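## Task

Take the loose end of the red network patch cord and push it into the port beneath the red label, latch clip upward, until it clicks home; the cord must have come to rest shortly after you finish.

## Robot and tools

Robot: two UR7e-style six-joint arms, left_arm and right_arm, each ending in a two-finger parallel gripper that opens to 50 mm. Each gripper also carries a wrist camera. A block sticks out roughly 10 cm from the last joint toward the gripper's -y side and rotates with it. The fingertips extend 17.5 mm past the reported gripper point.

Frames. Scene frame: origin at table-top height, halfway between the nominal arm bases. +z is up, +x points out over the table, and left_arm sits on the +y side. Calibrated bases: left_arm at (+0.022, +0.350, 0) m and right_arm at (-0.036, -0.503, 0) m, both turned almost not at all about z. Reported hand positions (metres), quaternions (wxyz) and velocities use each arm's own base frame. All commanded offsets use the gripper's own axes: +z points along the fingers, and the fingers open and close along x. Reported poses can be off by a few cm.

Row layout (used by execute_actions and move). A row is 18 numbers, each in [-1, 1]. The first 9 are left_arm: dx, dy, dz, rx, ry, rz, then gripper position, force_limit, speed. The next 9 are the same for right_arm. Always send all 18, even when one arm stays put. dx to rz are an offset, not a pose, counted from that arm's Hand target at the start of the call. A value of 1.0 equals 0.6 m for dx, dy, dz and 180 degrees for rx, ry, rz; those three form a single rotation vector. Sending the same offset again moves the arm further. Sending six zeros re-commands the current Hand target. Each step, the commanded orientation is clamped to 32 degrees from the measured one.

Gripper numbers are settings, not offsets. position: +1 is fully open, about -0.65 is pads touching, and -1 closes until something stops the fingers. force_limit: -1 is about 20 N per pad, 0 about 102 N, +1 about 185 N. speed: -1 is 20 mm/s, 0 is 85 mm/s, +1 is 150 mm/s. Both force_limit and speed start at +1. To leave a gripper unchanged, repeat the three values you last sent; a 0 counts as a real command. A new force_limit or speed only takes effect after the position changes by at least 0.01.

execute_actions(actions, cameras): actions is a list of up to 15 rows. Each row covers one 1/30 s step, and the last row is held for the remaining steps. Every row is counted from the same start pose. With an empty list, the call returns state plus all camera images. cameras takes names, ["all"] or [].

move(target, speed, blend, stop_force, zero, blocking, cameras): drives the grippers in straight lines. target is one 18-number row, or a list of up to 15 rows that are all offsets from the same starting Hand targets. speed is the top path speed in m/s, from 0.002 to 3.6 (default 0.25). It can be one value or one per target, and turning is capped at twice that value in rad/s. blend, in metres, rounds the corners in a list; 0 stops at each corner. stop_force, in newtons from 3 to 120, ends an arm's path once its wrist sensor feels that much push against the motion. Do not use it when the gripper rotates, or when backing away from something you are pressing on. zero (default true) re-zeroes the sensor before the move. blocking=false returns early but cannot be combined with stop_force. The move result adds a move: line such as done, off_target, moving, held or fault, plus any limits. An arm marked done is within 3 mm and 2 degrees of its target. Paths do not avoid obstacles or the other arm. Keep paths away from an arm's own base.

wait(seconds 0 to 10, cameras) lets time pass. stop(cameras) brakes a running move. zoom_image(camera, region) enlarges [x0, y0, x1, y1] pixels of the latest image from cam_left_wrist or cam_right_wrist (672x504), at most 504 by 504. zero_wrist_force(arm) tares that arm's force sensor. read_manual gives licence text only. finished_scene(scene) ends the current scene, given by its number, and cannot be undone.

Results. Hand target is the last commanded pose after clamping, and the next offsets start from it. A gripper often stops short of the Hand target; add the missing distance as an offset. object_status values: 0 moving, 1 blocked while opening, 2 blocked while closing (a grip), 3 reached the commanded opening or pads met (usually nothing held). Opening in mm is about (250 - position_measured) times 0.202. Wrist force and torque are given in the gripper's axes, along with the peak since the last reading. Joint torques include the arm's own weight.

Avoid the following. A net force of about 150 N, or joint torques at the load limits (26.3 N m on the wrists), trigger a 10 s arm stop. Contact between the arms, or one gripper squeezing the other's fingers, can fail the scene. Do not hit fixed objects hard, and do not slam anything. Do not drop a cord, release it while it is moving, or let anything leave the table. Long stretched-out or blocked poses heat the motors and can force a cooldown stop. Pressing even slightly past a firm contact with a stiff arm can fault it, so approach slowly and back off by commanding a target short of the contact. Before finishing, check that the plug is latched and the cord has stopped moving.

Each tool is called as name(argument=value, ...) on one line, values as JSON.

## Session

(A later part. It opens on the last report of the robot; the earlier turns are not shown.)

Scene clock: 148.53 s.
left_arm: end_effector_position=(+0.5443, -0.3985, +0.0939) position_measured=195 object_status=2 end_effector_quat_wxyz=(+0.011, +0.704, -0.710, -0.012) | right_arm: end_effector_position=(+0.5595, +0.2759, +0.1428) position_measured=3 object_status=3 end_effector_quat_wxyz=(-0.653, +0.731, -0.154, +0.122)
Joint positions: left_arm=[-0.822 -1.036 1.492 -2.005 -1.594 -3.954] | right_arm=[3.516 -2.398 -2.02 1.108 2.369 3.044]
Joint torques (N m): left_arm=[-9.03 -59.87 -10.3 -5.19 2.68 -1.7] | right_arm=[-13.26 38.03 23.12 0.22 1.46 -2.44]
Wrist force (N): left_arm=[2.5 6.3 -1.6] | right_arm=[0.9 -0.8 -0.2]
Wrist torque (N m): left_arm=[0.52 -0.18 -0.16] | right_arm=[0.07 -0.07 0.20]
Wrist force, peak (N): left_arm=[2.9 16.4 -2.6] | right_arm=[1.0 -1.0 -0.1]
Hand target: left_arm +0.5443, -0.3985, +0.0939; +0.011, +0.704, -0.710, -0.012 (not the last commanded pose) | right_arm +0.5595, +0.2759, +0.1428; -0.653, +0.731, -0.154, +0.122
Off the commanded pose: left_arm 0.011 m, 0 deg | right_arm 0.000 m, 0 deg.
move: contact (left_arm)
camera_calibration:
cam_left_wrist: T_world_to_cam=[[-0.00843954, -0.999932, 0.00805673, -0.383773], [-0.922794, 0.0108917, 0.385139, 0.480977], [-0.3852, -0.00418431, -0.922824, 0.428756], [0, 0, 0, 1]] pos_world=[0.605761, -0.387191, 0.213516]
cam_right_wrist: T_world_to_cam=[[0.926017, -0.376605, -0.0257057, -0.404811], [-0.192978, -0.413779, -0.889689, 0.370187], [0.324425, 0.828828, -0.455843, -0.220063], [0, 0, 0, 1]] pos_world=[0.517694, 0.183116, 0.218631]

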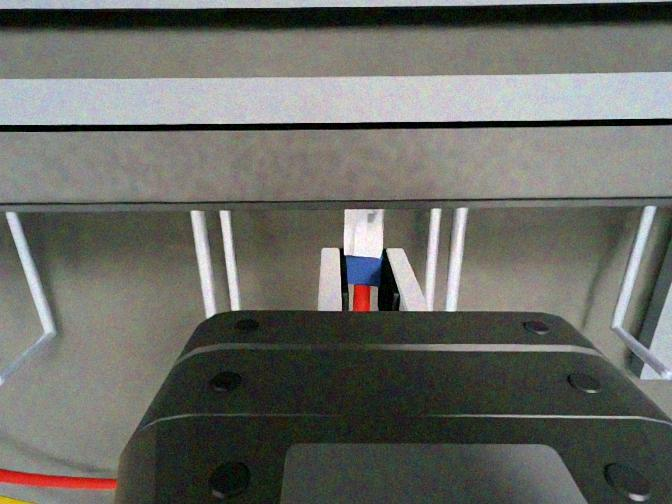

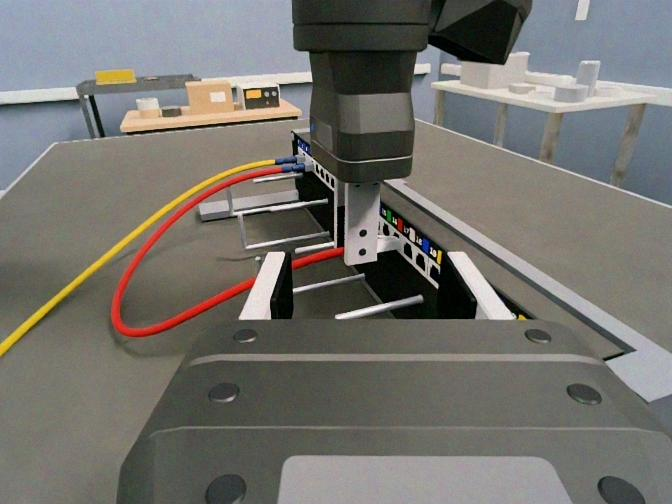

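move(target=[0.0029,0.010,-0.0005,0,-0.033,0,-1,-0.4,-1,0,0,0,0,0,0,1,1,1], speed=0.03, cameras=["cam_right_wrist","cam_left_wrist"])

zoom_image(camera="cam_right_wrist", region=[360, 215, 410, 255])

zoom_image(camera="cam_left_wrist", region=[310, 160, 420, 320])

Scene clock: 175.00 s.
left_arm: end_effector_position=(+0.5383, -0.4001, +0.0944) position_measured=195 object_status=2 end_effector_quat_wxyz=(-0.025, +0.702, -0.710, -0.048) | right_arm: end_effector_position=(+0.5595, +0.2759, +0.1428) position_measured=3 object_status=3 end_effector_quat_wxyz=(-0.653, +0.731, -0.154, +0.122)
Joint positions: left_arm=[-0.857 -1.015 1.44 -1.896 -1.527 -3.99] | right_arm=[3.516 -2.398 -2.02 1.108 2.369 3.044]
Joint torques (N m): left_arm=[-10.73 -44.5 -37.44 -0.22 2.65 -1.64] | right_arm=[-12.96 38 23.12 0.35 1.43 -2.34]
Wrist force (N): left_arm=[0.8 1.4 -0.7] | right_arm=[0.8 -0.9 -0.1]
Wrist torque (N m): left_arm=[0.37 -0.17 -0.14] | right_arm=[0.07 -0.06 0.20]
Wrist force, peak (N): left_arm=[2.7 6.7 -1.4] | right_arm=[1.1 -1.0 -0.2]
Hand target: left_arm +0.5383, -0.4002, +0.0944; -0.025, +0.702, -0.710, -0.048 | right_arm +0.5595, +0.2759, +0.1428; -0.653, +0.731, -0.154, +0.122
Off the commanded pose: left_arm 0.000 m, 0 deg | right_arm 0.000 m, 0 deg.
move: done
camera_calibration:
cam_left_wrist: T_world_to_cam=[[-0.0118653, -0.995375, -0.0953265, -0.372115], [-0.923178, -0.0257239, 0.383511, 0.460971], [-0.384189, 0.0925538, -0.918604, 0.464664], [0, 0, 0, 1]] pos_world=[0.599662, -0.401543, 0.214583]
cam_right_wrist: T_world_to_cam=[[0.926017, -0.376605, -0.0257057, -0.404811], [-0.192978, -0.413779, -0.889689, 0.370187], [0.324425, 0.828828, -0.455843, -0.220063], [0, 0, 0, 1]] pos_world=[0.517694, 0.183116, 0.218631]

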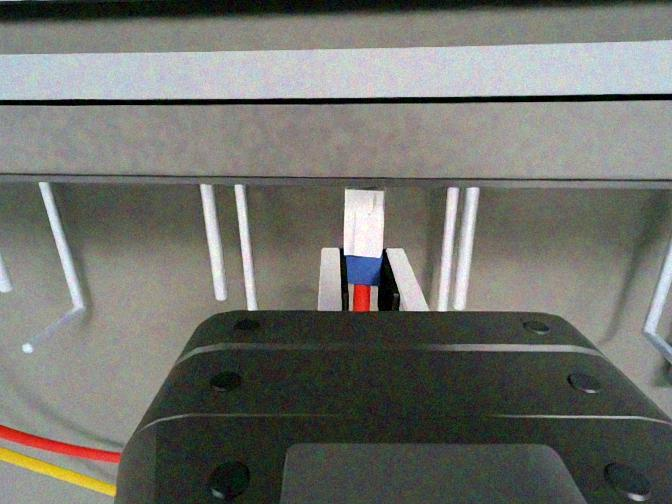

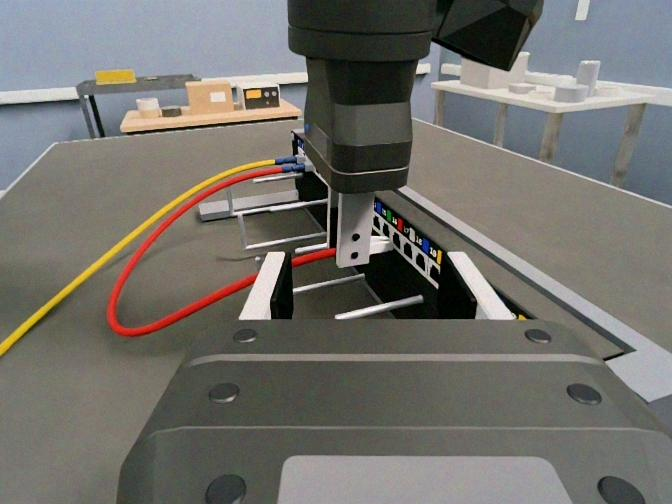

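Scaled by 10.080 from the camera's 672x504 image, which has a finer 960x720 frame.

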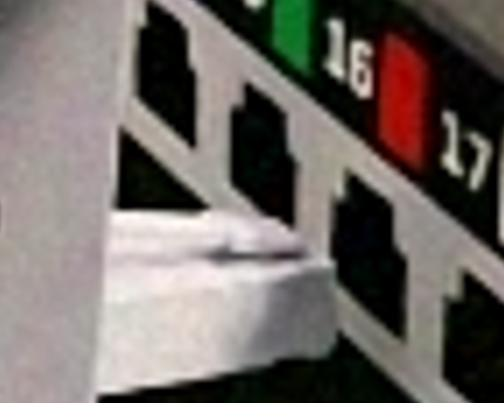

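Scaled by 3.150 from the camera's 672x504 image, which has a finer 960x720 frame.

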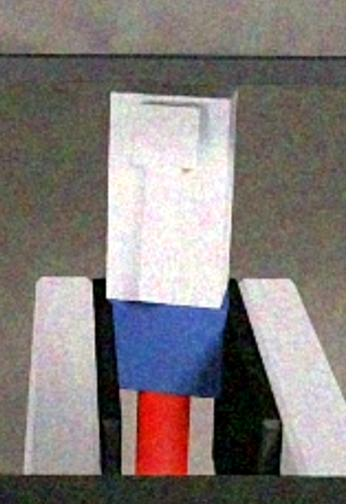

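move(target=[0,-0.025,0,0,0,0,-1,-0.4,-1,0,0,0,0,0,0,1,1,1], speed=0.01, stop_force=5, cameras=["cam_right_wrist"])

zoom_image(camera="cam_right_wrist", region=[360, 215, 410, 255])

Scene clock: 181.30 s.
left_arm: end_effector_position=(+0.5444, -0.4002, +0.0942) position_measured=195 object_status=2 end_effector_quat_wxyz=(-0.025, +0.702, -0.710, -0.048) | right_arm: end_effector_position=(+0.5595, +0.2759, +0.1428) position_measured=3 object_status=3 end_effector_quat_wxyz=(-0.653, +0.731, -0.154, +0.122)
Joint positions: left_arm=[-0.85 -1.004 1.423 -1.89 -1.526 -3.984] | right_arm=[3.516 -2.398 -2.02 1.108 2.369 3.044]
Joint torques (N m): left_arm=[-10.35 -61.89 -12.47 -5.09 1.96 -1.45] | right_arm=[-13.18 37.94 22.99 0.12 1.35 -2.32]
Wrist force (N): left_arm=[0.6 5.3 -0.8] | right_arm=[0.9 -0.7 -0.1]
Wrist torque (N m): left_arm=[0.53 -0.19 -0.23] | right_arm=[0.10 -0.08 0.20]
Wrist force, peak (N): left_arm=[0.2 14.3 -0.7] | right_arm=[1.0 -1.0 -0.3]
Hand target: left_arm +0.5444, -0.4002, +0.0942; -0.025, +0.702, -0.710, -0.048 (not the last commanded pose) | right_arm +0.5595, +0.2759, +0.1428; -0.653, +0.731, -0.154, +0.122
Off the commanded pose: left_arm 0.009 m, 0 deg | right_arm 0.000 m, 0 deg.
move: contact (left_arm)
camera_calibration:
cam_right_wrist: T_world_to_cam=[[0.926017, -0.376605, -0.0257057, -0.404811], [-0.192978, -0.413779, -0.889689, 0.370187], [0.324425, 0.828828, -0.455843, -0.220063], [0, 0, 0, 1]] pos_world=[0.517694, 0.183116, 0.218631]
Images, in order (width x height): cam_right_wrist 672x504.

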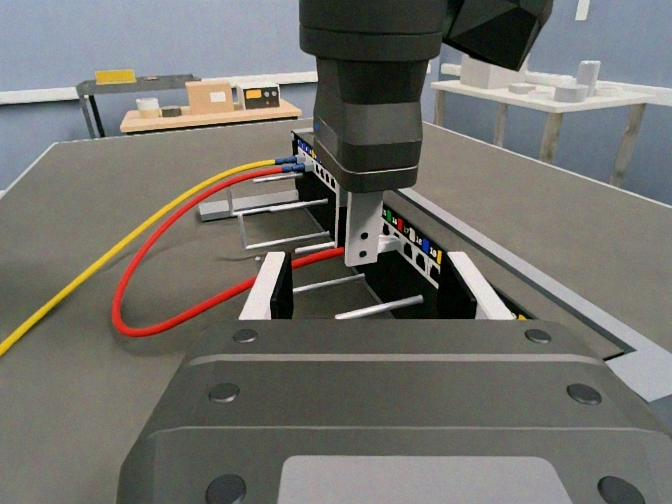

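Scaled by 10.080 from the camera's 672x504 image, which has a finer 960x720 frame.

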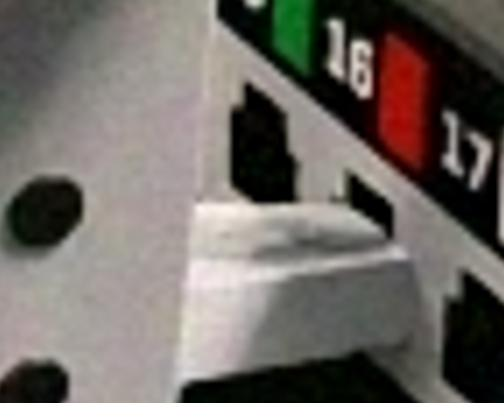

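move(target=[-0.0013,0.002,0.0002,0,0,0,-1,-0.4,-1,0,0,0,0,0,0,1,1,1], speed=0.03)

move(target=[0,-0.025,0,0,0,0,-1,-0.4,-1,0,0,0,0,0,0,1,1,1], speed=0.01, stop_force=5, cameras=["cam_right_wrist"])

zoom_image(camera="cam_right_wrist", region=[360, 215, 410, 255])

Scene clock: 186.87 s.
left_arm: end_effector_position=(+0.5432, -0.3994, +0.0942) position_measured=195 object_status=2 end_effector_quat_wxyz=(-0.025, +0.702, -0.710, -0.048) | right_arm: end_effector_position=(+0.5595, +0.2759, +0.1428) position_measured=3 object_status=3 end_effector_quat_wxyz=(-0.653, +0.731, -0.154, +0.122)
Joint positions: left_arm=[-0.851 -1.007 1.428 -1.892 -1.526 -3.984] | right_arm=[3.516 -2.398 -2.02 1.108 2.369 3.044]
Joint torques (N m): left_arm=[-11.43 -63.74 -9.65 -5.08 -0.41 -1.4] | right_arm=[-13.15 37.17 22.95 0.33 1.46 -2.3]
Wrist force (N): left_arm=[0.5 1.8 -0.9] | right_arm=[1.0 -1.0 -0.2]
Wrist torque (N m): left_arm=[0.42 -0.13 -0.19] | right_arm=[0.05 -0.09 0.19]
Wrist force, peak (N): left_arm=[0.6 5.4 -0.9] | right_arm=[1.1 -0.9 -0.2]
Hand target: left_arm +0.5432, -0.3994, +0.0942; -0.025, +0.702, -0.710, -0.048 | right_arm +0.5595, +0.2759, +0.1428; -0.653, +0.731, -0.154, +0.122
Off the commanded pose: left_arm 0.000 m, 0 deg | right_arm 0.000 m, 0 deg.
move: done

Scene clock: 188.17 s.
left_arm: end_effector_position=(+0.5446, -0.3995, +0.0941) position_measured=195 object_status=2 end_effector_quat_wxyz=(-0.025, +0.702, -0.710, -0.048) | right_arm: end_effector_position=(+0.5595, +0.2759, +0.1428) position_measured=3 object_status=3 end_effector_quat_wxyz=(-0.653, +0.731, -0.154, +0.122)
Joint positions: left_arm=[-0.849 -1.005 1.424 -1.891 -1.526 -3.983] | right_arm=[3.516 -2.398 -2.02 1.108 2.369 3.044]
Joint torques (N m): left_arm=[-10.96 -62.15 -11.19 -4.65 2.32 -1.57] | right_arm=[-12.65 37.68 23.94 0.3 1.32 -2.3]
Wrist force (N): left_arm=[1.3 4.3 -1.2] | right_arm=[1.0 -0.9 -0.2]
Wrist torque (N m): left_arm=[0.46 -0.16 -0.21] | right_arm=[0.06 -0.10 0.20]
Wrist force, peak (N): left_arm=[1.4 13.9 -1.8] | right_arm=[1.0 -1.0 -0.3]
Hand target: left_arm +0.5446, -0.3995, +0.0941; -0.025, +0.702, -0.710, -0.048 (not the last commanded pose) | right_arm +0.5595, +0.2759, +0.1428; -0.653, +0.731, -0.154, +0.122
Off the commanded pose: left_arm 0.014 m, 0 deg | right_arm 0.000 m, 0 deg.
move: contact (left_arm)
camera_calibration:
cam_right_wrist: T_world_to_cam=[[0.926017, -0.376605, -0.0257057, -0.404811], [-0.192978, -0.413779, -0.889689, 0.370187], [0.324425, 0.828828, -0.455843, -0.220063], [0, 0, 0, 1]] pos_world=[0.517694, 0.183116, 0.218631]
Images, in order (width x height): cam_right_wrist 672x504.

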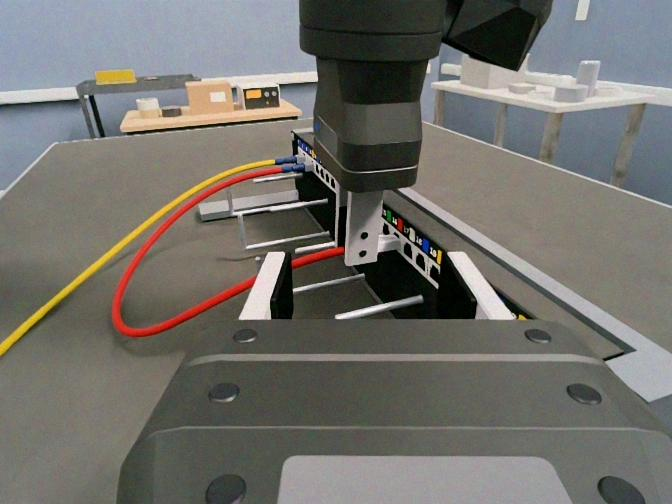

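Scaled by 10.080 from the camera's 672x504 image, which has a finer 960x720 frame.

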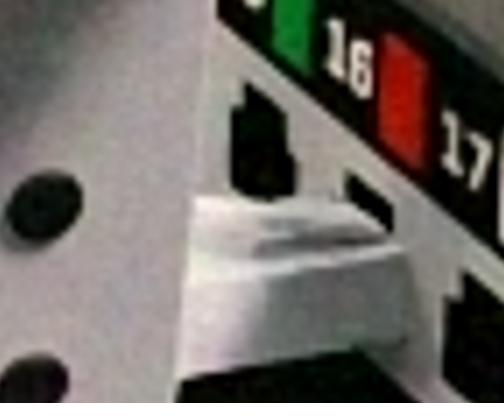

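move(target=[[0,-0.0008,0,0,0,0,-1,-0.4,-1,0,0,0,0,0,0,1,1,1],[-0.002,-0.0008,0,0,0,0,-1,-0.4,-1,0,0,0,0,0,0,1,1,1],[-0.002,-0.0008,0.0008,0,0,0,-1,-0.4,-1,0,0,0,0,0,0,1,1,1],[0.001,-0.0008,0.0008,0,0,0,-1,-0.4,-1,0,0,0,0,0,0,1,1,1]], speed=0.003, stop_force=12, cameras=["cam_right_wrist"])

zoom_image(camera="cam_right_wrist", region=[360, 215, 410, 255])

Scene clock: 203.00 s.
left_arm: end_effector_position=(+0.5450, -0.4001, +0.0936) position_measured=195 object_status=2 end_effector_quat_wxyz=(-0.025, +0.702, -0.710, -0.048) | right_arm: end_effector_position=(+0.5595, +0.2759, +0.1428) position_measured=3 object_status=3 end_effector_quat_wxyz=(-0.653, +0.731, -0.154, +0.122)
Joint positions: left_arm=[-0.849 -1.003 1.422 -1.891 -1.526 -3.983] | right_arm=[3.516 -2.398 -2.02 1.108 2.369 3.044]
Joint torques (N m): left_arm=[-9.78 -43.03 -42.14 -3.28 0.48 -1.56] | right_arm=[-12.23 37.98 23.08 0.38 1.23 -2.2]
Wrist force (N): left_arm=[-5.1 16.1 -1.2] | right_arm=[0.9 -0.9 -0.1]
Wrist torque (N m): left_arm=[0.79 -0.30 -0.29] | right_arm=[0.07 -0.08 0.20]
Wrist force, peak (N): left_arm=[-5.1 16.6 -0.8] | right_arm=[1.2 -1.0 -0.3]
Hand target: left_arm +0.5450, -0.4001, +0.0936; -0.025, +0.702, -0.710, -0.048 | right_arm +0.5595, +0.2759, +0.1428; -0.653, +0.731, -0.154, +0.122
Off the commanded pose: left_arm 0.000 m, 0 deg | right_arm 0.000 m, 0 deg.
move: done
camera_calibration:
cam_right_wrist: T_world_to_cam=[[0.926017, -0.376605, -0.0257057, -0.404811], [-0.192978, -0.413779, -0.889689, 0.370187], [0.324425, 0.828828, -0.455843, -0.220063], [0, 0, 0, 1]] pos_world=[0.517694, 0.183116, 0.218631]
Images, in order (width x height): cam_right_wrist 672x504.

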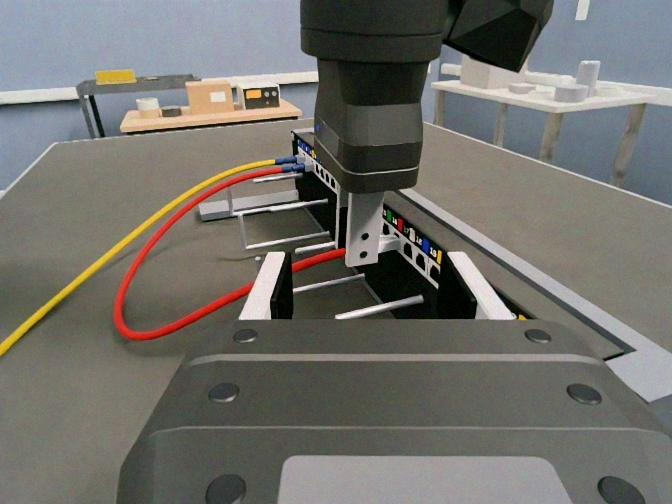

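Scaled by 10.080 from the camera's 672x504 image, which has a finer 960x720 frame.

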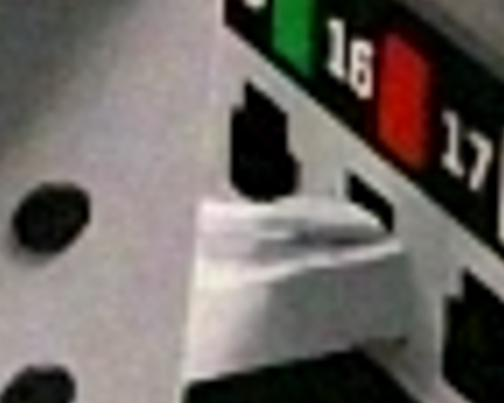

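move(target=[-0.0005,0.006,-0.0005,0,0.0165,0,-1,-0.4,-1,0,0,0,0,0,0,1,1,1], speed=0.03, cameras=["cam_right_wrist","cam_left_wrist"])

zoom_image(camera="cam_right_wrist", region=[360, 215, 410, 255])

zoom_image(camera="cam_left_wrist", region=[310, 160, 420, 320])

Scene clock: 236.40 s.
left_arm: end_effector_position=(+0.5415, -0.3998, +0.0940) position_measured=195 object_status=2 end_effector_quat_wxyz=(-0.007, +0.703, -0.710, -0.030) | right_arm: end_effector_position=(+0.5595, +0.2759, +0.1428) position_measured=3 object_status=3 end_effector_quat_wxyz=(-0.653, +0.731, -0.154, +0.122)
Joint positions: left_arm=[-0.84 -1.025 1.465 -1.95 -1.56 -3.972] | right_arm=[3.516 -2.398 -2.02 1.108 2.369 3.044]
Joint torques (N m): left_arm=[10.43 -62.4 -11.7 -5.22 -1.94 1.33] | right_arm=[-12.7 37.63 23.1 0.41 1.31 -2.07]
Wrist force (N): left_arm=[0.6 1.4 -1.0] | right_arm=[1.0 -0.9 -0.3]
Wrist torque (N m): left_arm=[0.37 -0.15 -0.23] | right_arm=[0.06 -0.09 0.20]
Wrist force, peak (N): left_arm=[-5.2 16.5 -1.0] | right_arm=[1.1 -1.1 -0.3]
Hand target: left_arm +0.5414, -0.3998, +0.0940; -0.007, +0.703, -0.710, -0.030 | right_arm +0.5595, +0.2759, +0.1428; -0.653, +0.731, -0.154, +0.122
Off the commanded pose: left_arm 0.000 m, 0 deg | right_arm 0.000 m, 0 deg.
move: done
camera_calibration:
cam_left_wrist: T_world_to_cam=[[-0.0103045, -0.998992, -0.0436848, -0.378801], [-0.922984, -0.00730506, 0.38477, 0.471166], [-0.384701, 0.0442852, -0.921978, 0.446805], [0, 0, 0, 1]] pos_world=[0.602862, -0.394765, 0.214106]
cam_right_wrist: T_world_to_cam=[[0.926017, -0.376605, -0.0257057, -0.404811], [-0.192978, -0.413779, -0.889689, 0.370187], [0.324425, 0.828828, -0.455843, -0.220063], [0, 0, 0, 1]] pos_world=[0.517694, 0.183116, 0.218631]

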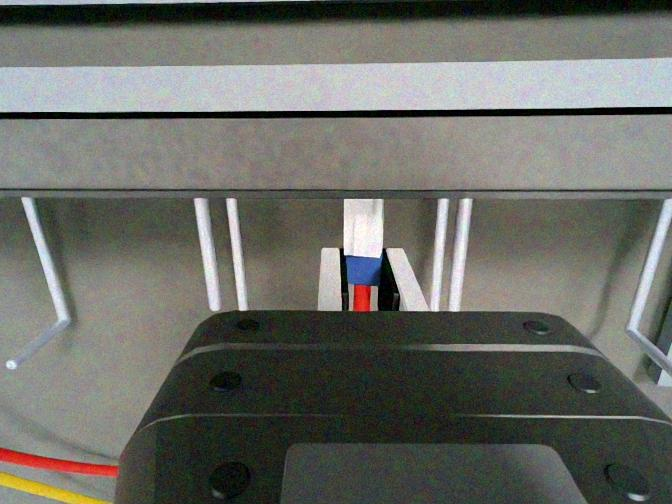

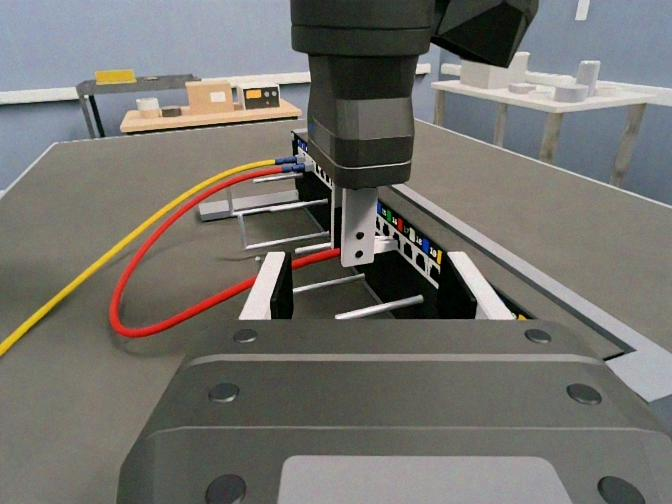

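Scaled by 10.080 from the camera's 672x504 image, which has a finer 960x720 frame.

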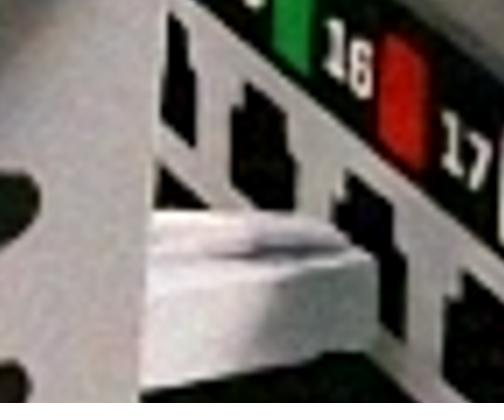

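Scaled by 3.150 from the camera's 672x504 image, which has a finer 960x720 frame.

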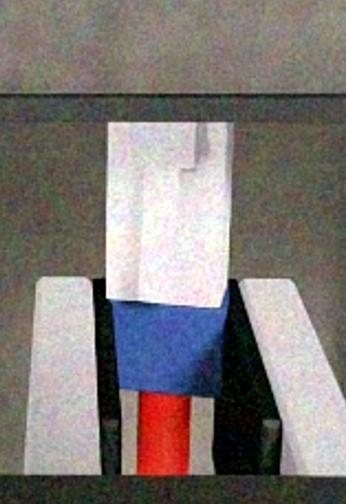

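move(target=[-0.0015,0,0.001,0,0,0,-1,-0.4,-1,0,0,0,0,0,0,1,1,1], speed=0.03)

move(target=[0,-0.025,0,0,0,0,-1,-0.4,-1,0,0,0,0,0,0,1,1,1], speed=0.01, stop_force=5, cameras=["cam_right_wrist"])

zoom_image(camera="cam_right_wrist", region=[360, 215, 410, 255])

Scene clock: 247.53 s.
left_arm: end_effector_position=(+0.5414, -0.3989, +0.0935) position_measured=195 object_status=2 end_effector_quat_wxyz=(-0.007, +0.703, -0.710, -0.030) | right_arm: end_effector_position=(+0.5595, +0.2759, +0.1428) position_measured=3 object_status=3 end_effector_quat_wxyz=(-0.653, +0.731, -0.154, +0.122)
Joint positions: left_arm=[-0.839 -1.026 1.468 -1.952 -1.56 -3.971] | right_arm=[3.516 -2.398 -2.02 1.108 2.369 3.044]
Joint torques (N m): left_arm=[10.37 -62.5 -8.75 -5.16 0.47 1.64] | right_arm=[-12.62 37.08 23 0.48 1.17 -2.06]
Wrist force (N): left_arm=[0.6 1.4 -0.8] | right_arm=[0.9 -1.0 -0.1]
Wrist torque (N m): left_arm=[0.38 -0.16 -0.23] | right_arm=[0.04 -0.08 0.20]
Wrist force, peak (N): left_arm=[0.7 1.8 -1.0] | right_arm=[1.2 -1.0 -0.2]
Hand target: left_arm +0.5414, -0.3988, +0.0935; -0.007, +0.703, -0.710, -0.030 | right_arm +0.5595, +0.2759, +0.1428; -0.653, +0.731, -0.154, +0.122
Off the commanded pose: left_arm 0.000 m, 0 deg | right_arm 0.000 m, 0 deg.
move: done

Scene clock: 248.97 s.
left_arm: end_effector_position=(+0.5442, -0.3989, +0.0934) position_measured=195 object_status=2 end_effector_quat_wxyz=(-0.007, +0.703, -0.710, -0.030) | right_arm: end_effector_position=(+0.5595, +0.2759, +0.1428) position_measured=3 object_status=3 end_effector_quat_wxyz=(-0.653, +0.731, -0.154, +0.122)
Joint positions: left_arm=[-0.836 -1.021 1.46 -1.95 -1.56 -3.968] | right_arm=[3.516 -2.398 -2.02 1.108 2.369 3.044]
Joint torques (N m): left_arm=[-11.53 -60.3 -10.06 -5.25 1.94 -1.43] | right_arm=[-13.1 37.86 23 0.44 1.34 -2.1]
Wrist force (N): left_arm=[1.1 6.0 -1.5] | right_arm=[0.9 -0.9 -0.2]
Wrist torque (N m): left_arm=[0.51 -0.16 -0.22] | right_arm=[0.07 -0.08 0.20]
Wrist force, peak (N): left_arm=[1.2 15.9 -2.8] | right_arm=[1.0 -1.0 -0.3]
Hand target: left_arm +0.5442, -0.3989, +0.0934; -0.007, +0.703, -0.710, -0.030 (not the last commanded pose) | right_arm +0.5595, +0.2759, +0.1428; -0.653, +0.731, -0.154, +0.122
Off the commanded pose: left_arm 0.012 m, 0 deg | right_arm 0.000 m, 0 deg.
move: contact (left_arm)
camera_calibration:
cam_right_wrist: T_world_to_cam=[[0.926017, -0.376605, -0.0257057, -0.404811], [-0.192978, -0.413779, -0.889689, 0.370187], [0.324425, 0.828828, -0.455843, -0.220063], [0, 0, 0, 1]] pos_world=[0.517694, 0.183116, 0.218631]
Images, in order (width x height): cam_right_wrist 672x504.

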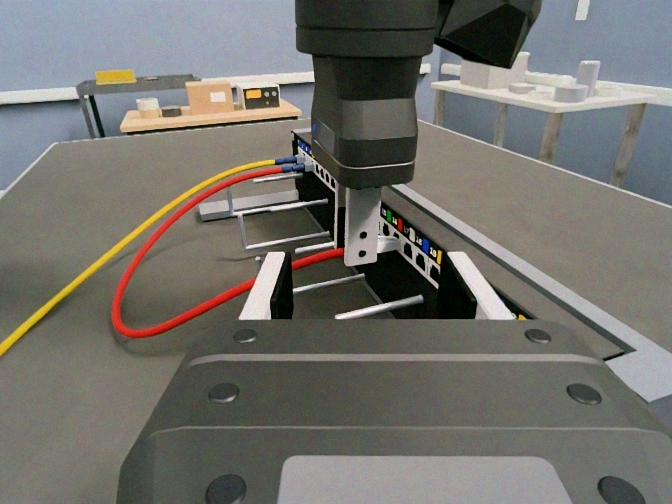

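Scaled by 10.080 from the camera's 672x504 image, which has a finer 960x720 frame.

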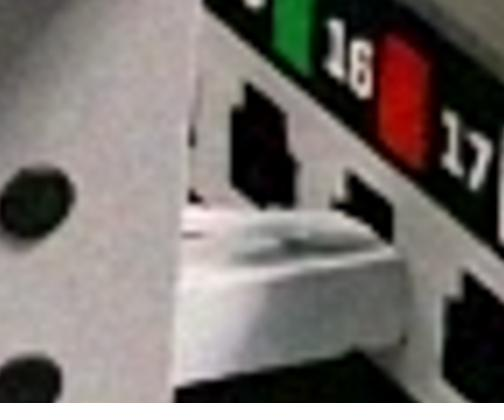

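move(target=[-0.0003,0.002,-0.0006,0,0,0,-1,-0.4,-1,0,0,0,0,0,0,1,1,1], speed=0.03)

move(target=[0,-0.025,0,0,0,0,-1,-0.4,-1,0,0,0,0,0,0,1,1,1], speed=0.01, stop_force=5, cameras=["cam_right_wrist"])

zoom_image(camera="cam_right_wrist", region=[375, 225, 405, 255])

Scene clock: 254.13 s.
left_arm: end_effector_position=(+0.5431, -0.3987, +0.0938) position_measured=195 object_status=2 end_effector_quat_wxyz=(-0.007, +0.703, -0.710, -0.030) | right_arm: end_effector_position=(+0.5595, +0.2759, +0.1428) position_measured=3 object_status=3 end_effector_quat_wxyz=(-0.653, +0.731, -0.154, +0.122)
Joint positions: left_arm=[-0.837 -1.024 1.464 -1.95 -1.56 -3.969] | right_arm=[3.516 -2.398 -2.02 1.108 2.369 3.044]
Joint torques (N m): left_arm=[-11.61 -61.9 -9.42 -5.24 -0.05 -1.75] | right_arm=[-12.38 37.44 23.24 0.45 1.09 -2.08]
Wrist force (N): left_arm=[0.5 1.3 -1.3] | right_arm=[0.8 -0.8 -0.3]
Wrist torque (N m): left_arm=[0.35 -0.13 -0.12] | right_arm=[0.08 -0.06 0.19]
Wrist force, peak (N): left_arm=[1.2 6.2 -1.9] | right_arm=[0.9 -1.1 -0.2]
Hand target: left_arm +0.5431, -0.3987, +0.0938; -0.007, +0.703, -0.710, -0.030 | right_arm +0.5595, +0.2759, +0.1428; -0.653, +0.731, -0.154, +0.122
Off the commanded pose: left_arm 0.000 m, 0 deg | right_arm 0.000 m, 0 deg.
move: done

Scene clock: 255.40 s.
left_arm: end_effector_position=(+0.5444, -0.3988, +0.0938) position_measured=195 object_status=2 end_effector_quat_wxyz=(-0.007, +0.703, -0.710, -0.030) | right_arm: end_effector_position=(+0.5595, +0.2759, +0.1428) position_measured=3 object_status=3 end_effector_quat_wxyz=(-0.653, +0.731, -0.154, +0.122)
Joint positions: left_arm=[-0.835 -1.021 1.46 -1.949 -1.56 -3.968] | right_arm=[3.516 -2.398 -2.02 1.108 2.369 3.044]
Joint torques (N m): left_arm=[-9.94 -61.02 -11.14 -5.26 3.5 -1.46] | right_arm=[-11.87 38.11 23.36 0.46 1 -2.21]
Wrist force (N): left_arm=[1.6 7.3 -1.7] | right_arm=[0.9 -0.9 -0.2]
Wrist torque (N m): left_arm=[0.51 -0.14 -0.21] | right_arm=[0.06 -0.08 0.20]
Wrist force, peak (N): left_arm=[1.4 16.8 -2.7] | right_arm=[1.0 -1.0 -0.1]
Hand target: left_arm +0.5444, -0.3988, +0.0938; -0.007, +0.703, -0.710, -0.030 (not the last commanded pose) | right_arm +0.5595, +0.2759, +0.1428; -0.653, +0.731, -0.154, +0.122
Off the commanded pose: left_arm 0.014 m, 0 deg | right_arm 0.000 m, 0 deg.
move: contact (left_arm)
camera_calibration:
cam_right_wrist: T_world_to_cam=[[0.926017, -0.376605, -0.0257057, -0.404811], [-0.192978, -0.413779, -0.889689, 0.370187], [0.324425, 0.828828, -0.455843, -0.220063], [0, 0, 0, 1]] pos_world=[0.517694, 0.183116, 0.218631]
Images, in order (width x height): cam_right_wrist 672x504.

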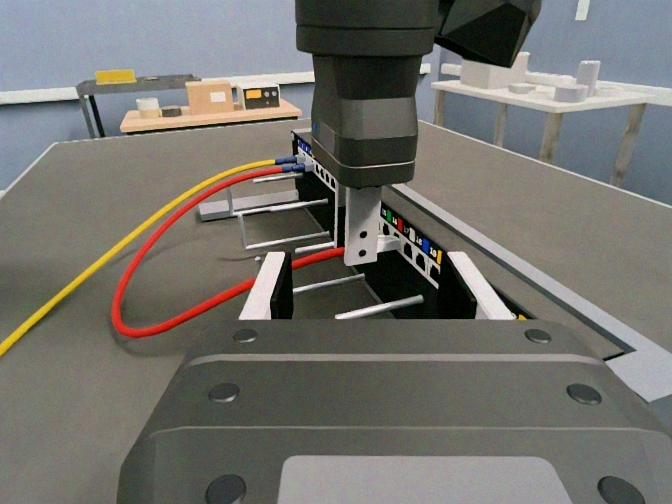

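Scaled by 16.800 from the camera's 672x504 image, which has a finer 960x720 frame.

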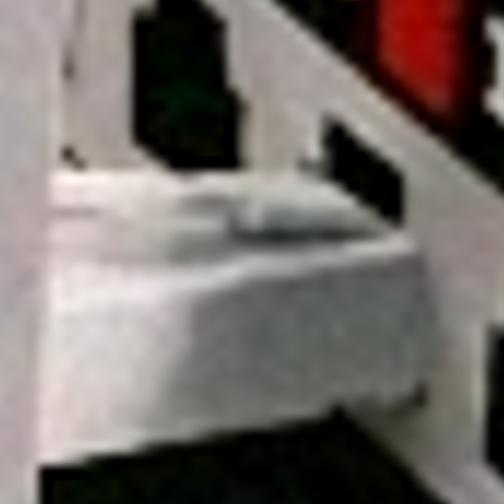

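move(target=[0.0034,0.006,-0.0008,0,-0.033,0,-1,-0.4,-1,0,0,0,0,0,0,1,1,1], speed=0.03)

move(target=[0,-0.025,0,0,0,0,-1,-0.4,-1,0,0,0,0,0,0,1,1,1], speed=0.01, stop_force=5, cameras=["cam_right_wrist","cam_left_wrist"])

zoom_image(camera="cam_right_wrist", region=[375, 225, 405, 255])

zoom_image(camera="cam_left_wrist", region=[310, 160, 420, 320])

Scene clock: 268.27 s.
left_arm: end_effector_position=(+0.5408, -0.4008, +0.0943) position_measured=195 object_status=2 end_effector_quat_wxyz=(-0.044, +0.701, -0.709, -0.066) | right_arm: end_effector_position=(+0.5595, +0.2759, +0.1428) position_measured=3 object_status=3 end_effector_quat_wxyz=(-0.653, +0.731, -0.154, +0.122)
Joint positions: left_arm=[-0.867 -0.993 1.398 -1.837 -1.494 -4.003] | right_arm=[3.516 -2.398 -2.02 1.108 2.369 3.044]
Joint torques (N m): left_arm=[-11.5 -43.17 -36.44 -0.48 2.31 -1.41] | right_arm=[-12.34 38.3 23.14 0.4 0.98 -2.01]
Wrist force (N): left_arm=[0.5 0.9 -0.7] | right_arm=[1.0 -0.9 -0.1]
Wrist torque (N m): left_arm=[0.29 -0.14 -0.16] | right_arm=[0.06 -0.09 0.20]
Wrist force, peak (N): left_arm=[1.7 7.8 -2.1] | right_arm=[1.1 -1.0 -0.2]
Hand target: left_arm +0.5408, -0.4008, +0.0943; -0.044, +0.701, -0.709, -0.066 | right_arm +0.5595, +0.2759, +0.1428; -0.653, +0.731, -0.154, +0.122
Off the commanded pose: left_arm 0.000 m, 0 deg | right_arm 0.000 m, 0 deg.
move: done

Scene clock: 269.77 s.
left_arm: end_effector_position=(+0.5444, -0.4009, +0.0942) position_measured=195 object_status=2 end_effector_quat_wxyz=(-0.044, +0.701, -0.709, -0.066) | right_arm: end_effector_position=(+0.5595, +0.2759, +0.1428) position_measured=3 object_status=3 end_effector_quat_wxyz=(-0.653, +0.731, -0.154, +0.122)
Joint positions: left_arm=[-0.863 -0.986 1.388 -1.833 -1.493 -3.999] | right_arm=[3.516 -2.398 -2.02 1.108 2.369 3.044]
Joint torques (N m): left_arm=[-9.61 -63.62 -12.28 -5.04 1.27 -1.49] | right_arm=[-12.39 37.85 22.77 0.46 1.06 -1.95]
Wrist force (N): left_arm=[0.1 6.0 -0.7] | right_arm=[0.8 -1.0 -0.1]
Wrist torque (N m): left_arm=[0.44 -0.20 -0.26] | right_arm=[0.05 -0.06 0.19]
Wrist force, peak (N): left_arm=[-0.2 15.2 -0.6] | right_arm=[1.0 -1.0 -0.2]
Hand target: left_arm +0.5444, -0.4009, +0.0942; -0.044, +0.701, -0.709, -0.066 (not the last commanded pose) | right_arm +0.5595, +0.2759, +0.1428; -0.653, +0.731, -0.154, +0.122
Off the commanded pose: left_arm 0.011 m, 0 deg | right_arm 0.000 m, 0 deg.
move: contact (left_arm)
camera_calibration:
cam_left_wrist: T_world_to_cam=[[-0.0138493, -0.989103, -0.146571, -0.364295], [-0.923439, -0.043568, 0.381264, 0.45994], [-0.383496, 0.140629, -0.912773, 0.485222], [0, 0, 0, 1]] pos_world=[0.605762, -0.408523, 0.214144]
cam_right_wrist: T_world_to_cam=[[0.926017, -0.376605, -0.0257057, -0.404811], [-0.192978, -0.413779, -0.889689, 0.370187], [0.324425, 0.828828, -0.455843, -0.220063], [0, 0, 0, 1]] pos_world=[0.517694, 0.183116, 0.218631]

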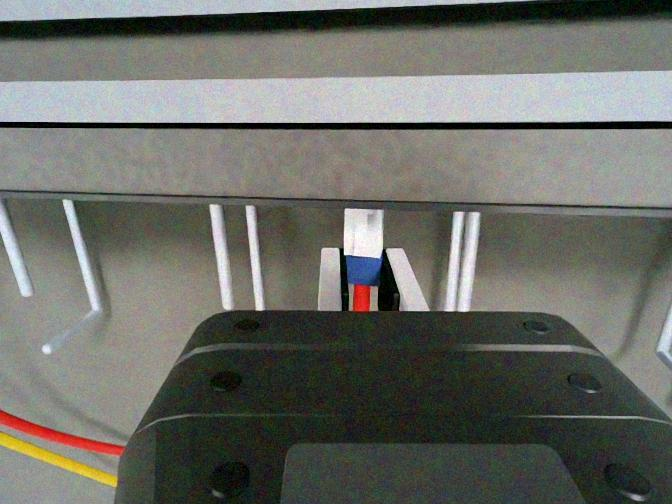

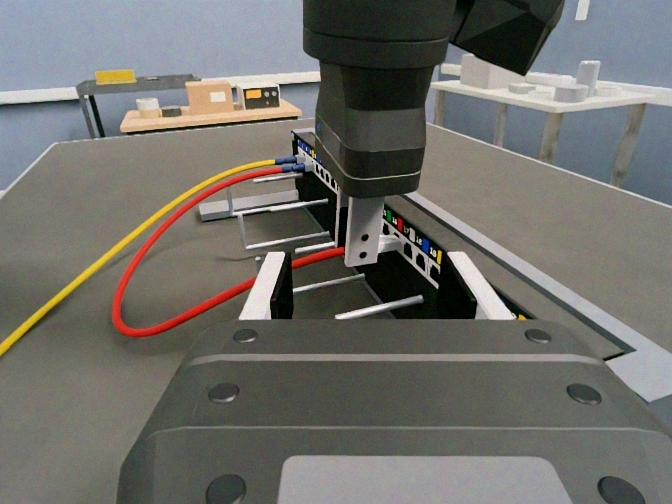

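Scaled by 16.800 from the camera's 672x504 image, which has a finer 960x720 frame.

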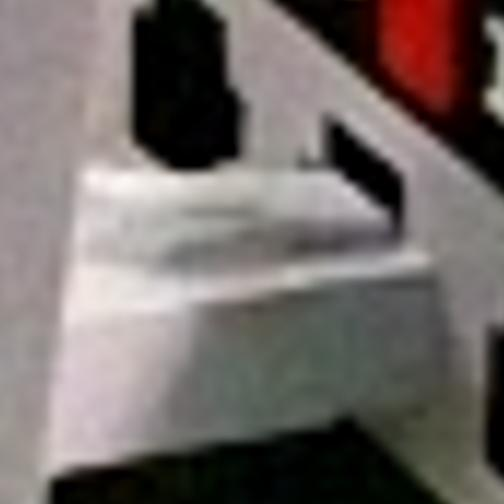

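Scaled by 3.150 from the camera's 672x504 image, which has a finer 960x720 frame.

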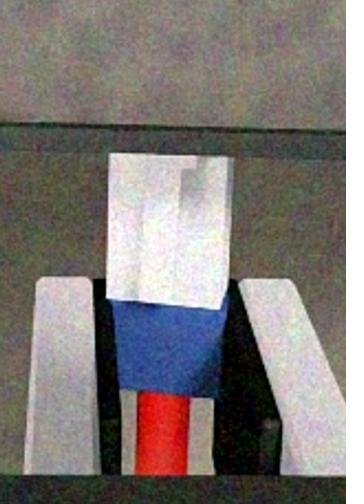

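move(target=[-0.0005,0.004,0,0,-0.0165,0,-1,-0.4,-1,0,0,0,0,0,0,1,1,1], speed=0.03)

move(target=[0,-0.025,0,0,0,0,-1,-0.4,-1,0,0,0,0,0,0,1,1,1], speed=0.01, stop_force=5, cameras=["cam_right_wrist"])

zoom_image(camera="cam_right_wrist", region=[375, 225, 405, 255])

Scene clock: 283.90 s.
left_arm: end_effector_position=(+0.5420, -0.4005, +0.0943) position_measured=195 object_status=2 end_effector_quat_wxyz=(-0.062, +0.699, -0.708, -0.084) | right_arm: end_effector_position=(+0.5595, +0.2759, +0.1428) position_measured=3 object_status=3 end_effector_quat_wxyz=(-0.653, +0.731, -0.154, +0.122)
Joint positions: left_arm=[-0.878 -0.973 1.36 -1.778 -1.462 -4.017] | right_arm=[3.516 -2.398 -2.02 1.108 2.369 3.044]
Joint torques (N m): left_arm=[-11.45 -43.76 -37.59 -0.37 2.18 -1.31] | right_arm=[-11.71 38.29 22.96 0.57 1.17 -1.95]
Wrist force (N): left_arm=[0.4 0.9 -0.8] | right_arm=[0.8 -0.9 -0.1]
Wrist torque (N m): left_arm=[0.29 -0.09 -0.17] | right_arm=[0.07 -0.07 0.20]
Wrist force, peak (N): left_arm=[-0.5 6.5 -0.9] | right_arm=[1.1 -1.0 -0.2]
Hand target: left_arm +0.5420, -0.4005, +0.0943; -0.062, +0.699, -0.708, -0.084 | right_arm +0.5595, +0.2759, +0.1428; -0.653, +0.731, -0.154, +0.122
Off the commanded pose: left_arm 0.000 m, 0 deg | right_arm 0.000 m, 0 deg.
move: done

Scene clock: 285.80 s.
left_arm: end_effector_position=(+0.5485, -0.4006, +0.0941) position_measured=195 object_status=2 end_effector_quat_wxyz=(-0.062, +0.699, -0.708, -0.084) | right_arm: end_effector_position=(+0.5595, +0.2759, +0.1428) position_measured=3 object_status=3 end_effector_quat_wxyz=(-0.653, +0.731, -0.154, +0.122)
Joint positions: left_arm=[-0.871 -0.961 1.342 -1.772 -1.461 -4.01] | right_arm=[3.516 -2.398 -2.02 1.108 2.369 3.044]
Joint torques (N m): left_arm=[-13.42 -63.98 -9.8 -3.79 -0.92 -1.59] | right_arm=[-12.25 38.08 22.79 0.49 0.76 -2.03]
Wrist force (N): left_arm=[0.0 -3.3 -0.3] | right_arm=[0.9 -1.0 -0.2]
Wrist torque (N m): left_arm=[0.19 -0.12 -0.27] | right_arm=[0.05 -0.09 0.20]
Wrist force, peak (N): left_arm=[-1.3 6.0 -0.2] | right_arm=[1.0 -0.9 -0.2]
Hand target: left_arm +0.5485, -0.4006, +0.0941; -0.062, +0.699, -0.708, -0.084 (not the last commanded pose) | right_arm +0.5595, +0.2759, +0.1428; -0.653, +0.731, -0.154, +0.122
Off the commanded pose: left_arm 0.009 m, 0 deg | right_arm 0.000 m, 0 deg.
move: contact (left_arm)
camera_calibration:
cam_right_wrist: T_world_to_cam=[[0.926017, -0.376605, -0.0257057, -0.404811], [-0.192978, -0.413779, -0.889689, 0.370187], [0.324425, 0.828828, -0.455843, -0.220063], [0, 0, 0, 1]] pos_world=[0.517694, 0.183116, 0.218631]
Images, in order (width x height): cam_right_wrist 672x504.

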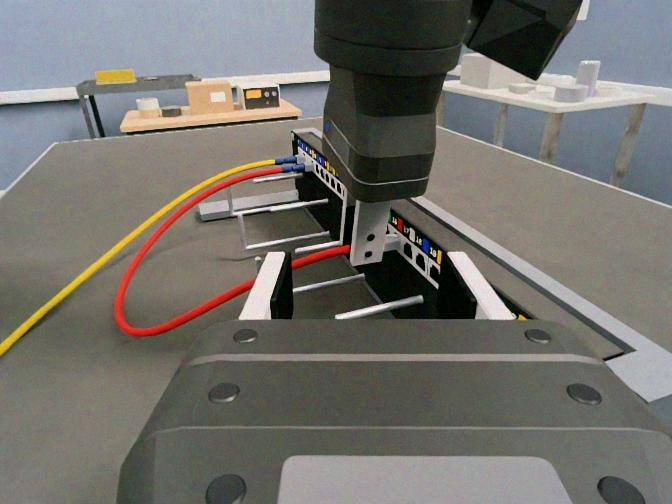

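Scaled by 16.800 from the camera's 672x504 image, which has a finer 960x720 frame.

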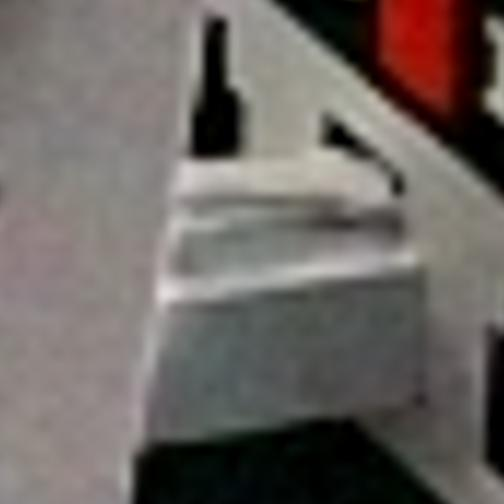

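move(target=[0,-0.03,0,0,0,0,-1,-0.4,-1,0,0,0,0,0,0,1,1,1], speed=0.01, stop_force=20, cameras=["cam_right_wrist"])

zoom_image(camera="cam_right_wrist", region=[365, 215, 415, 265])

Scene clock: 290.50 s.
left_arm: end_effector_position=(+0.5535, -0.4006, +0.0939) position_measured=195 object_status=2 end_effector_quat_wxyz=(-0.062, +0.699, -0.708, -0.084) | right_arm: end_effector_position=(+0.5595, +0.2759, +0.1428) position_measured=3 object_status=3 end_effector_quat_wxyz=(-0.653, +0.731, -0.154, +0.122)
Joint positions: left_arm=[-0.866 -0.952 1.327 -1.767 -1.46 -4.005] | right_arm=[3.516 -2.398 -2.02 1.108 2.369 3.044]
Joint torques (N m): left_arm=[-5.8 -67 -14.77 -5.99 4.93 -1.55] | right_arm=[-11.69 38.55 23.65 0.54 0.97 -1.95]
Wrist force (N): left_arm=[1.8 16.3 -0.5] | right_arm=[0.7 -0.9 -0.1]
Wrist torque (N m): left_arm=[0.76 -0.06 -0.30] | right_arm=[0.07 -0.05 0.20]
Wrist force, peak (N): left_arm=[0.8 25.4 -1.0] | right_arm=[1.2 -0.9 -0.1]
Hand target: left_arm +0.5535, -0.4006, +0.0939; -0.062, +0.699, -0.708, -0.084 (not the last commanded pose) | right_arm +0.5595, +0.2759, +0.1428; -0.653, +0.731, -0.154, +0.122
Off the commanded pose: left_arm 0.013 m, 0 deg | right_arm 0.000 m, 0 deg.
move: contact (left_arm)
camera_calibration:
cam_right_wrist: T_world_to_cam=[[0.926017, -0.376605, -0.0257057, -0.404811], [-0.192978, -0.413779, -0.889689, 0.370187], [0.324425, 0.828828, -0.455843, -0.220063], [0, 0, 0, 1]] pos_world=[0.517694, 0.183116, 0.218631]
Images, in order (width x height): cam_right_wrist 672x504.

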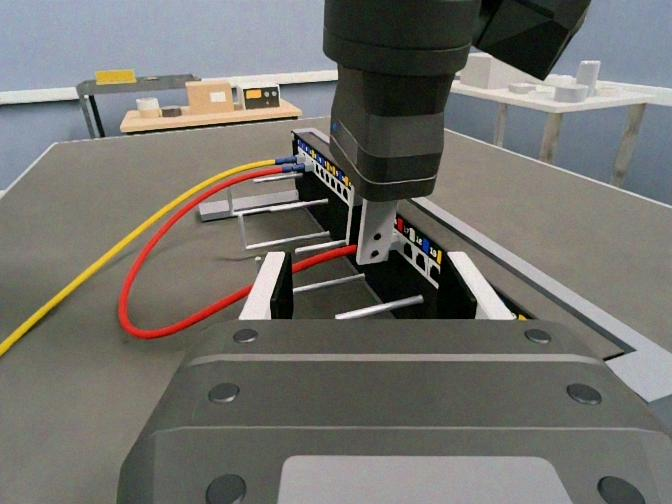

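Scaled by 10.080 from the camera's 672x504 image, which has a finer 960x720 frame.

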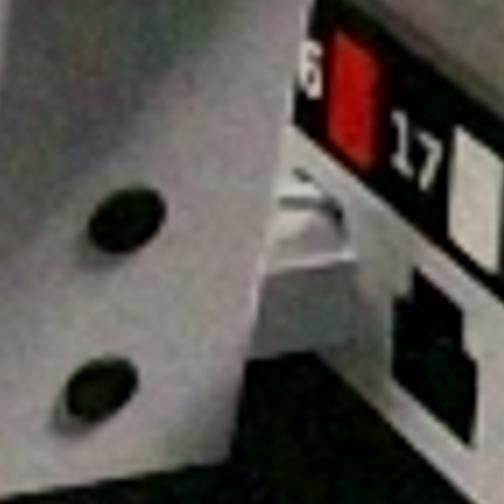

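move(target=[0,-0.02,0,0,0,0,-1,-0.4,-1,0,0,0,0,0,0,1,1,1], speed=0.008, stop_force=10, cameras=["cam_right_wrist"])

zoom_image(camera="cam_right_wrist", region=[365, 215, 415, 265])

Scene clock: 294.37 s.
left_arm: end_effector_position=(+0.5539, -0.4007, +0.0938) position_measured=195 object_status=2 end_effector_quat_wxyz=(-0.062, +0.699, -0.708, -0.085) | right_arm: end_effector_position=(+0.5595, +0.2759, +0.1428) position_measured=3 object_status=3 end_effector_quat_wxyz=(-0.653, +0.731, -0.154, +0.122)
Joint positions: left_arm=[-0.865 -0.951 1.326 -1.766 -1.46 -4.004] | right_arm=[3.516 -2.398 -2.02 1.108 2.369 3.044]
Joint torques (N m): left_arm=[-2.71 -66.4 -16.25 -7.34 6.65 -1.36] | right_arm=[-11.82 38.39 23.58 0.56 1.13 -1.92]
Wrist force (N): left_arm=[1.8 25.4 -1.2] | right_arm=[0.7 -0.9 -0.2]
Wrist torque (N m): left_arm=[0.70 -0.05 -0.33] | right_arm=[0.07 -0.05 0.20]
Wrist force, peak (N): left_arm=[0.6 32.9 -1.1] | right_arm=[1.0 -1.0 -0.3]
Hand target: left_arm +0.5539, -0.4007, +0.0938; -0.062, +0.699, -0.708, -0.085 (not the last commanded pose) | right_arm +0.5595, +0.2759, +0.1428; -0.653, +0.731, -0.154, +0.122
Off the commanded pose: left_arm 0.012 m, 0 deg | right_arm 0.000 m, 0 deg.
move: contact (left_arm)
camera_calibration:
cam_right_wrist: T_world_to_cam=[[0.926017, -0.376605, -0.0257057, -0.404811], [-0.192978, -0.413779, -0.889689, 0.370187], [0.324425, 0.828828, -0.455843, -0.220063], [0, 0, 0, 1]] pos_world=[0.517694, 0.183116, 0.218631]
Images, in order (width x height): cam_right_wrist 672x504.

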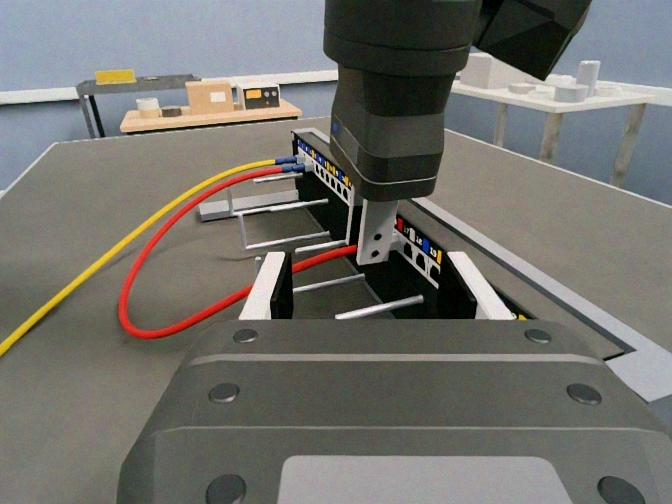

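Scaled by 10.080 from the camera's 672x504 image, which has a finer 960x720 frame.

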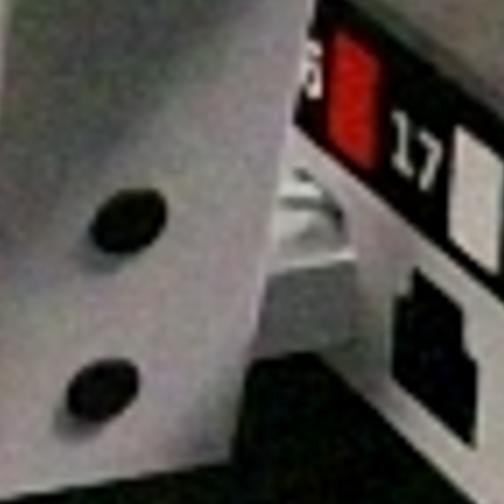

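move(target=[0,0.006,0,0,0,0,-1,-0.4,-1,0,0,0,0,0,0,1,1,1], speed=0.005, stop_force=42)

move(target=[0,0.006,0,0,0,0,-1,-0.4,-1,0,0,0,0,0,0,1,1,1], speed=0.005, stop_force=8, cameras=["cam_right_wrist"])

zoom_image(camera="cam_right_wrist", region=[365, 215, 415, 265])

Scene clock: 299.67 s.
left_arm: end_effector_position=(+0.5516, -0.4006, +0.0940) position_measured=195 object_status=2 end_effector_quat_wxyz=(-0.062, +0.699, -0.708, -0.084) | right_arm: end_effector_position=(+0.5595, +0.2759, +0.1428) position_measured=3 object_status=3 end_effector_quat_wxyz=(-0.653, +0.731, -0.154, +0.122)
Joint positions: left_arm=[-0.868 -0.955 1.333 -1.769 -1.46 -4.007] | right_arm=[3.516 -2.398 -2.02 1.108 2.369 3.044]
Joint torques (N m): left_arm=[5.45 -44.96 -33.46 1.35 -1.26 1.45] | right_arm=[-12.11 38.57 22.81 0.74 0.84 -1.82]
Wrist force (N): left_arm=[-1.4 -15.3 -2.7] | right_arm=[1.1 -0.9 -0.2]
Wrist torque (N m): left_arm=[-0.16 -0.08 -0.22] | right_arm=[0.06 -0.10 0.20]
Wrist force, peak (N): left_arm=[1.7 25.6 -1.7] | right_arm=[1.1 -1.0 -0.2]
Hand target: left_arm +0.5516, -0.4006, +0.0940; -0.062, +0.699, -0.708, -0.084 (not the last commanded pose) | right_arm +0.5595, +0.2759, +0.1428; -0.653, +0.731, -0.154, +0.122
Off the commanded pose: left_arm 0.001 m, 0 deg | right_arm 0.000 m, 0 deg.
move: contact (left_arm)

Scene clock: 300.93 s.
left_arm: end_effector_position=(+0.5513, -0.4005, +0.0940) position_measured=195 object_status=2 end_effector_quat_wxyz=(-0.062, +0.699, -0.708, -0.084) | right_arm: end_effector_position=(+0.5595, +0.2759, +0.1428) position_measured=3 object_status=3 end_effector_quat_wxyz=(-0.653, +0.731, -0.154, +0.122)
Joint positions: left_arm=[-0.868 -0.956 1.334 -1.769 -1.46 -4.007] | right_arm=[3.516 -2.398 -2.02 1.108 2.369 3.044]
Joint torques (N m): left_arm=[4.2 -43.03 -32.8 3.08 -4.54 1.46] | right_arm=[-12.66 37.73 23.1 0.5 0.93 -1.77]
Wrist force (N): left_arm=[-0.9 -22.1 -3.9] | right_arm=[0.8 -0.9 -0.2]
Wrist torque (N m): left_arm=[-0.10 -0.01 -0.20] | right_arm=[0.05 -0.07 0.20]
Wrist force, peak (N): left_arm=[0.4 -26.2 -4.1] | right_arm=[1.1 -1.0 -0.1]
Hand target: left_arm +0.5513, -0.4005, +0.0940; -0.062, +0.699, -0.708, -0.084 (not the last commanded pose) | right_arm +0.5595, +0.2759, +0.1428; -0.653, +0.731, -0.154, +0.122
Off the commanded pose: left_arm 0.003 m, 0 deg | right_arm 0.000 m, 0 deg.
move: contact (left_arm)
camera_calibration:
cam_right_wrist: T_world_to_cam=[[0.926017, -0.376605, -0.0257057, -0.404811], [-0.192978, -0.413779, -0.889689, 0.370187], [0.324425, 0.828828, -0.455843, -0.220063], [0, 0, 0, 1]] pos_world=[0.517694, 0.183116, 0.218631]
Images, in order (width x height): cam_right_wrist 672x504.

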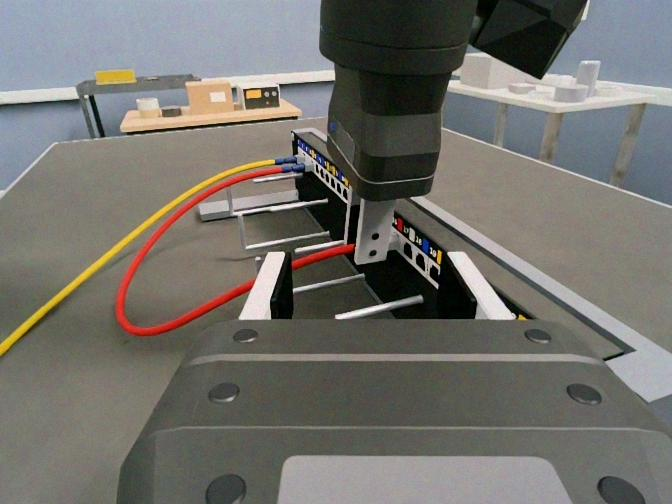

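Scaled by 10.080 from the camera's 672x504 image, which has a finer 960x720 frame.

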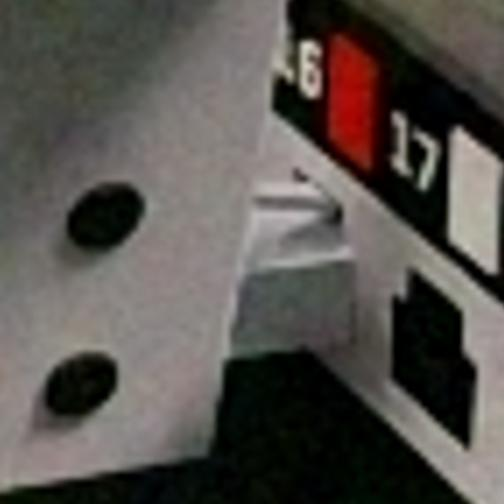

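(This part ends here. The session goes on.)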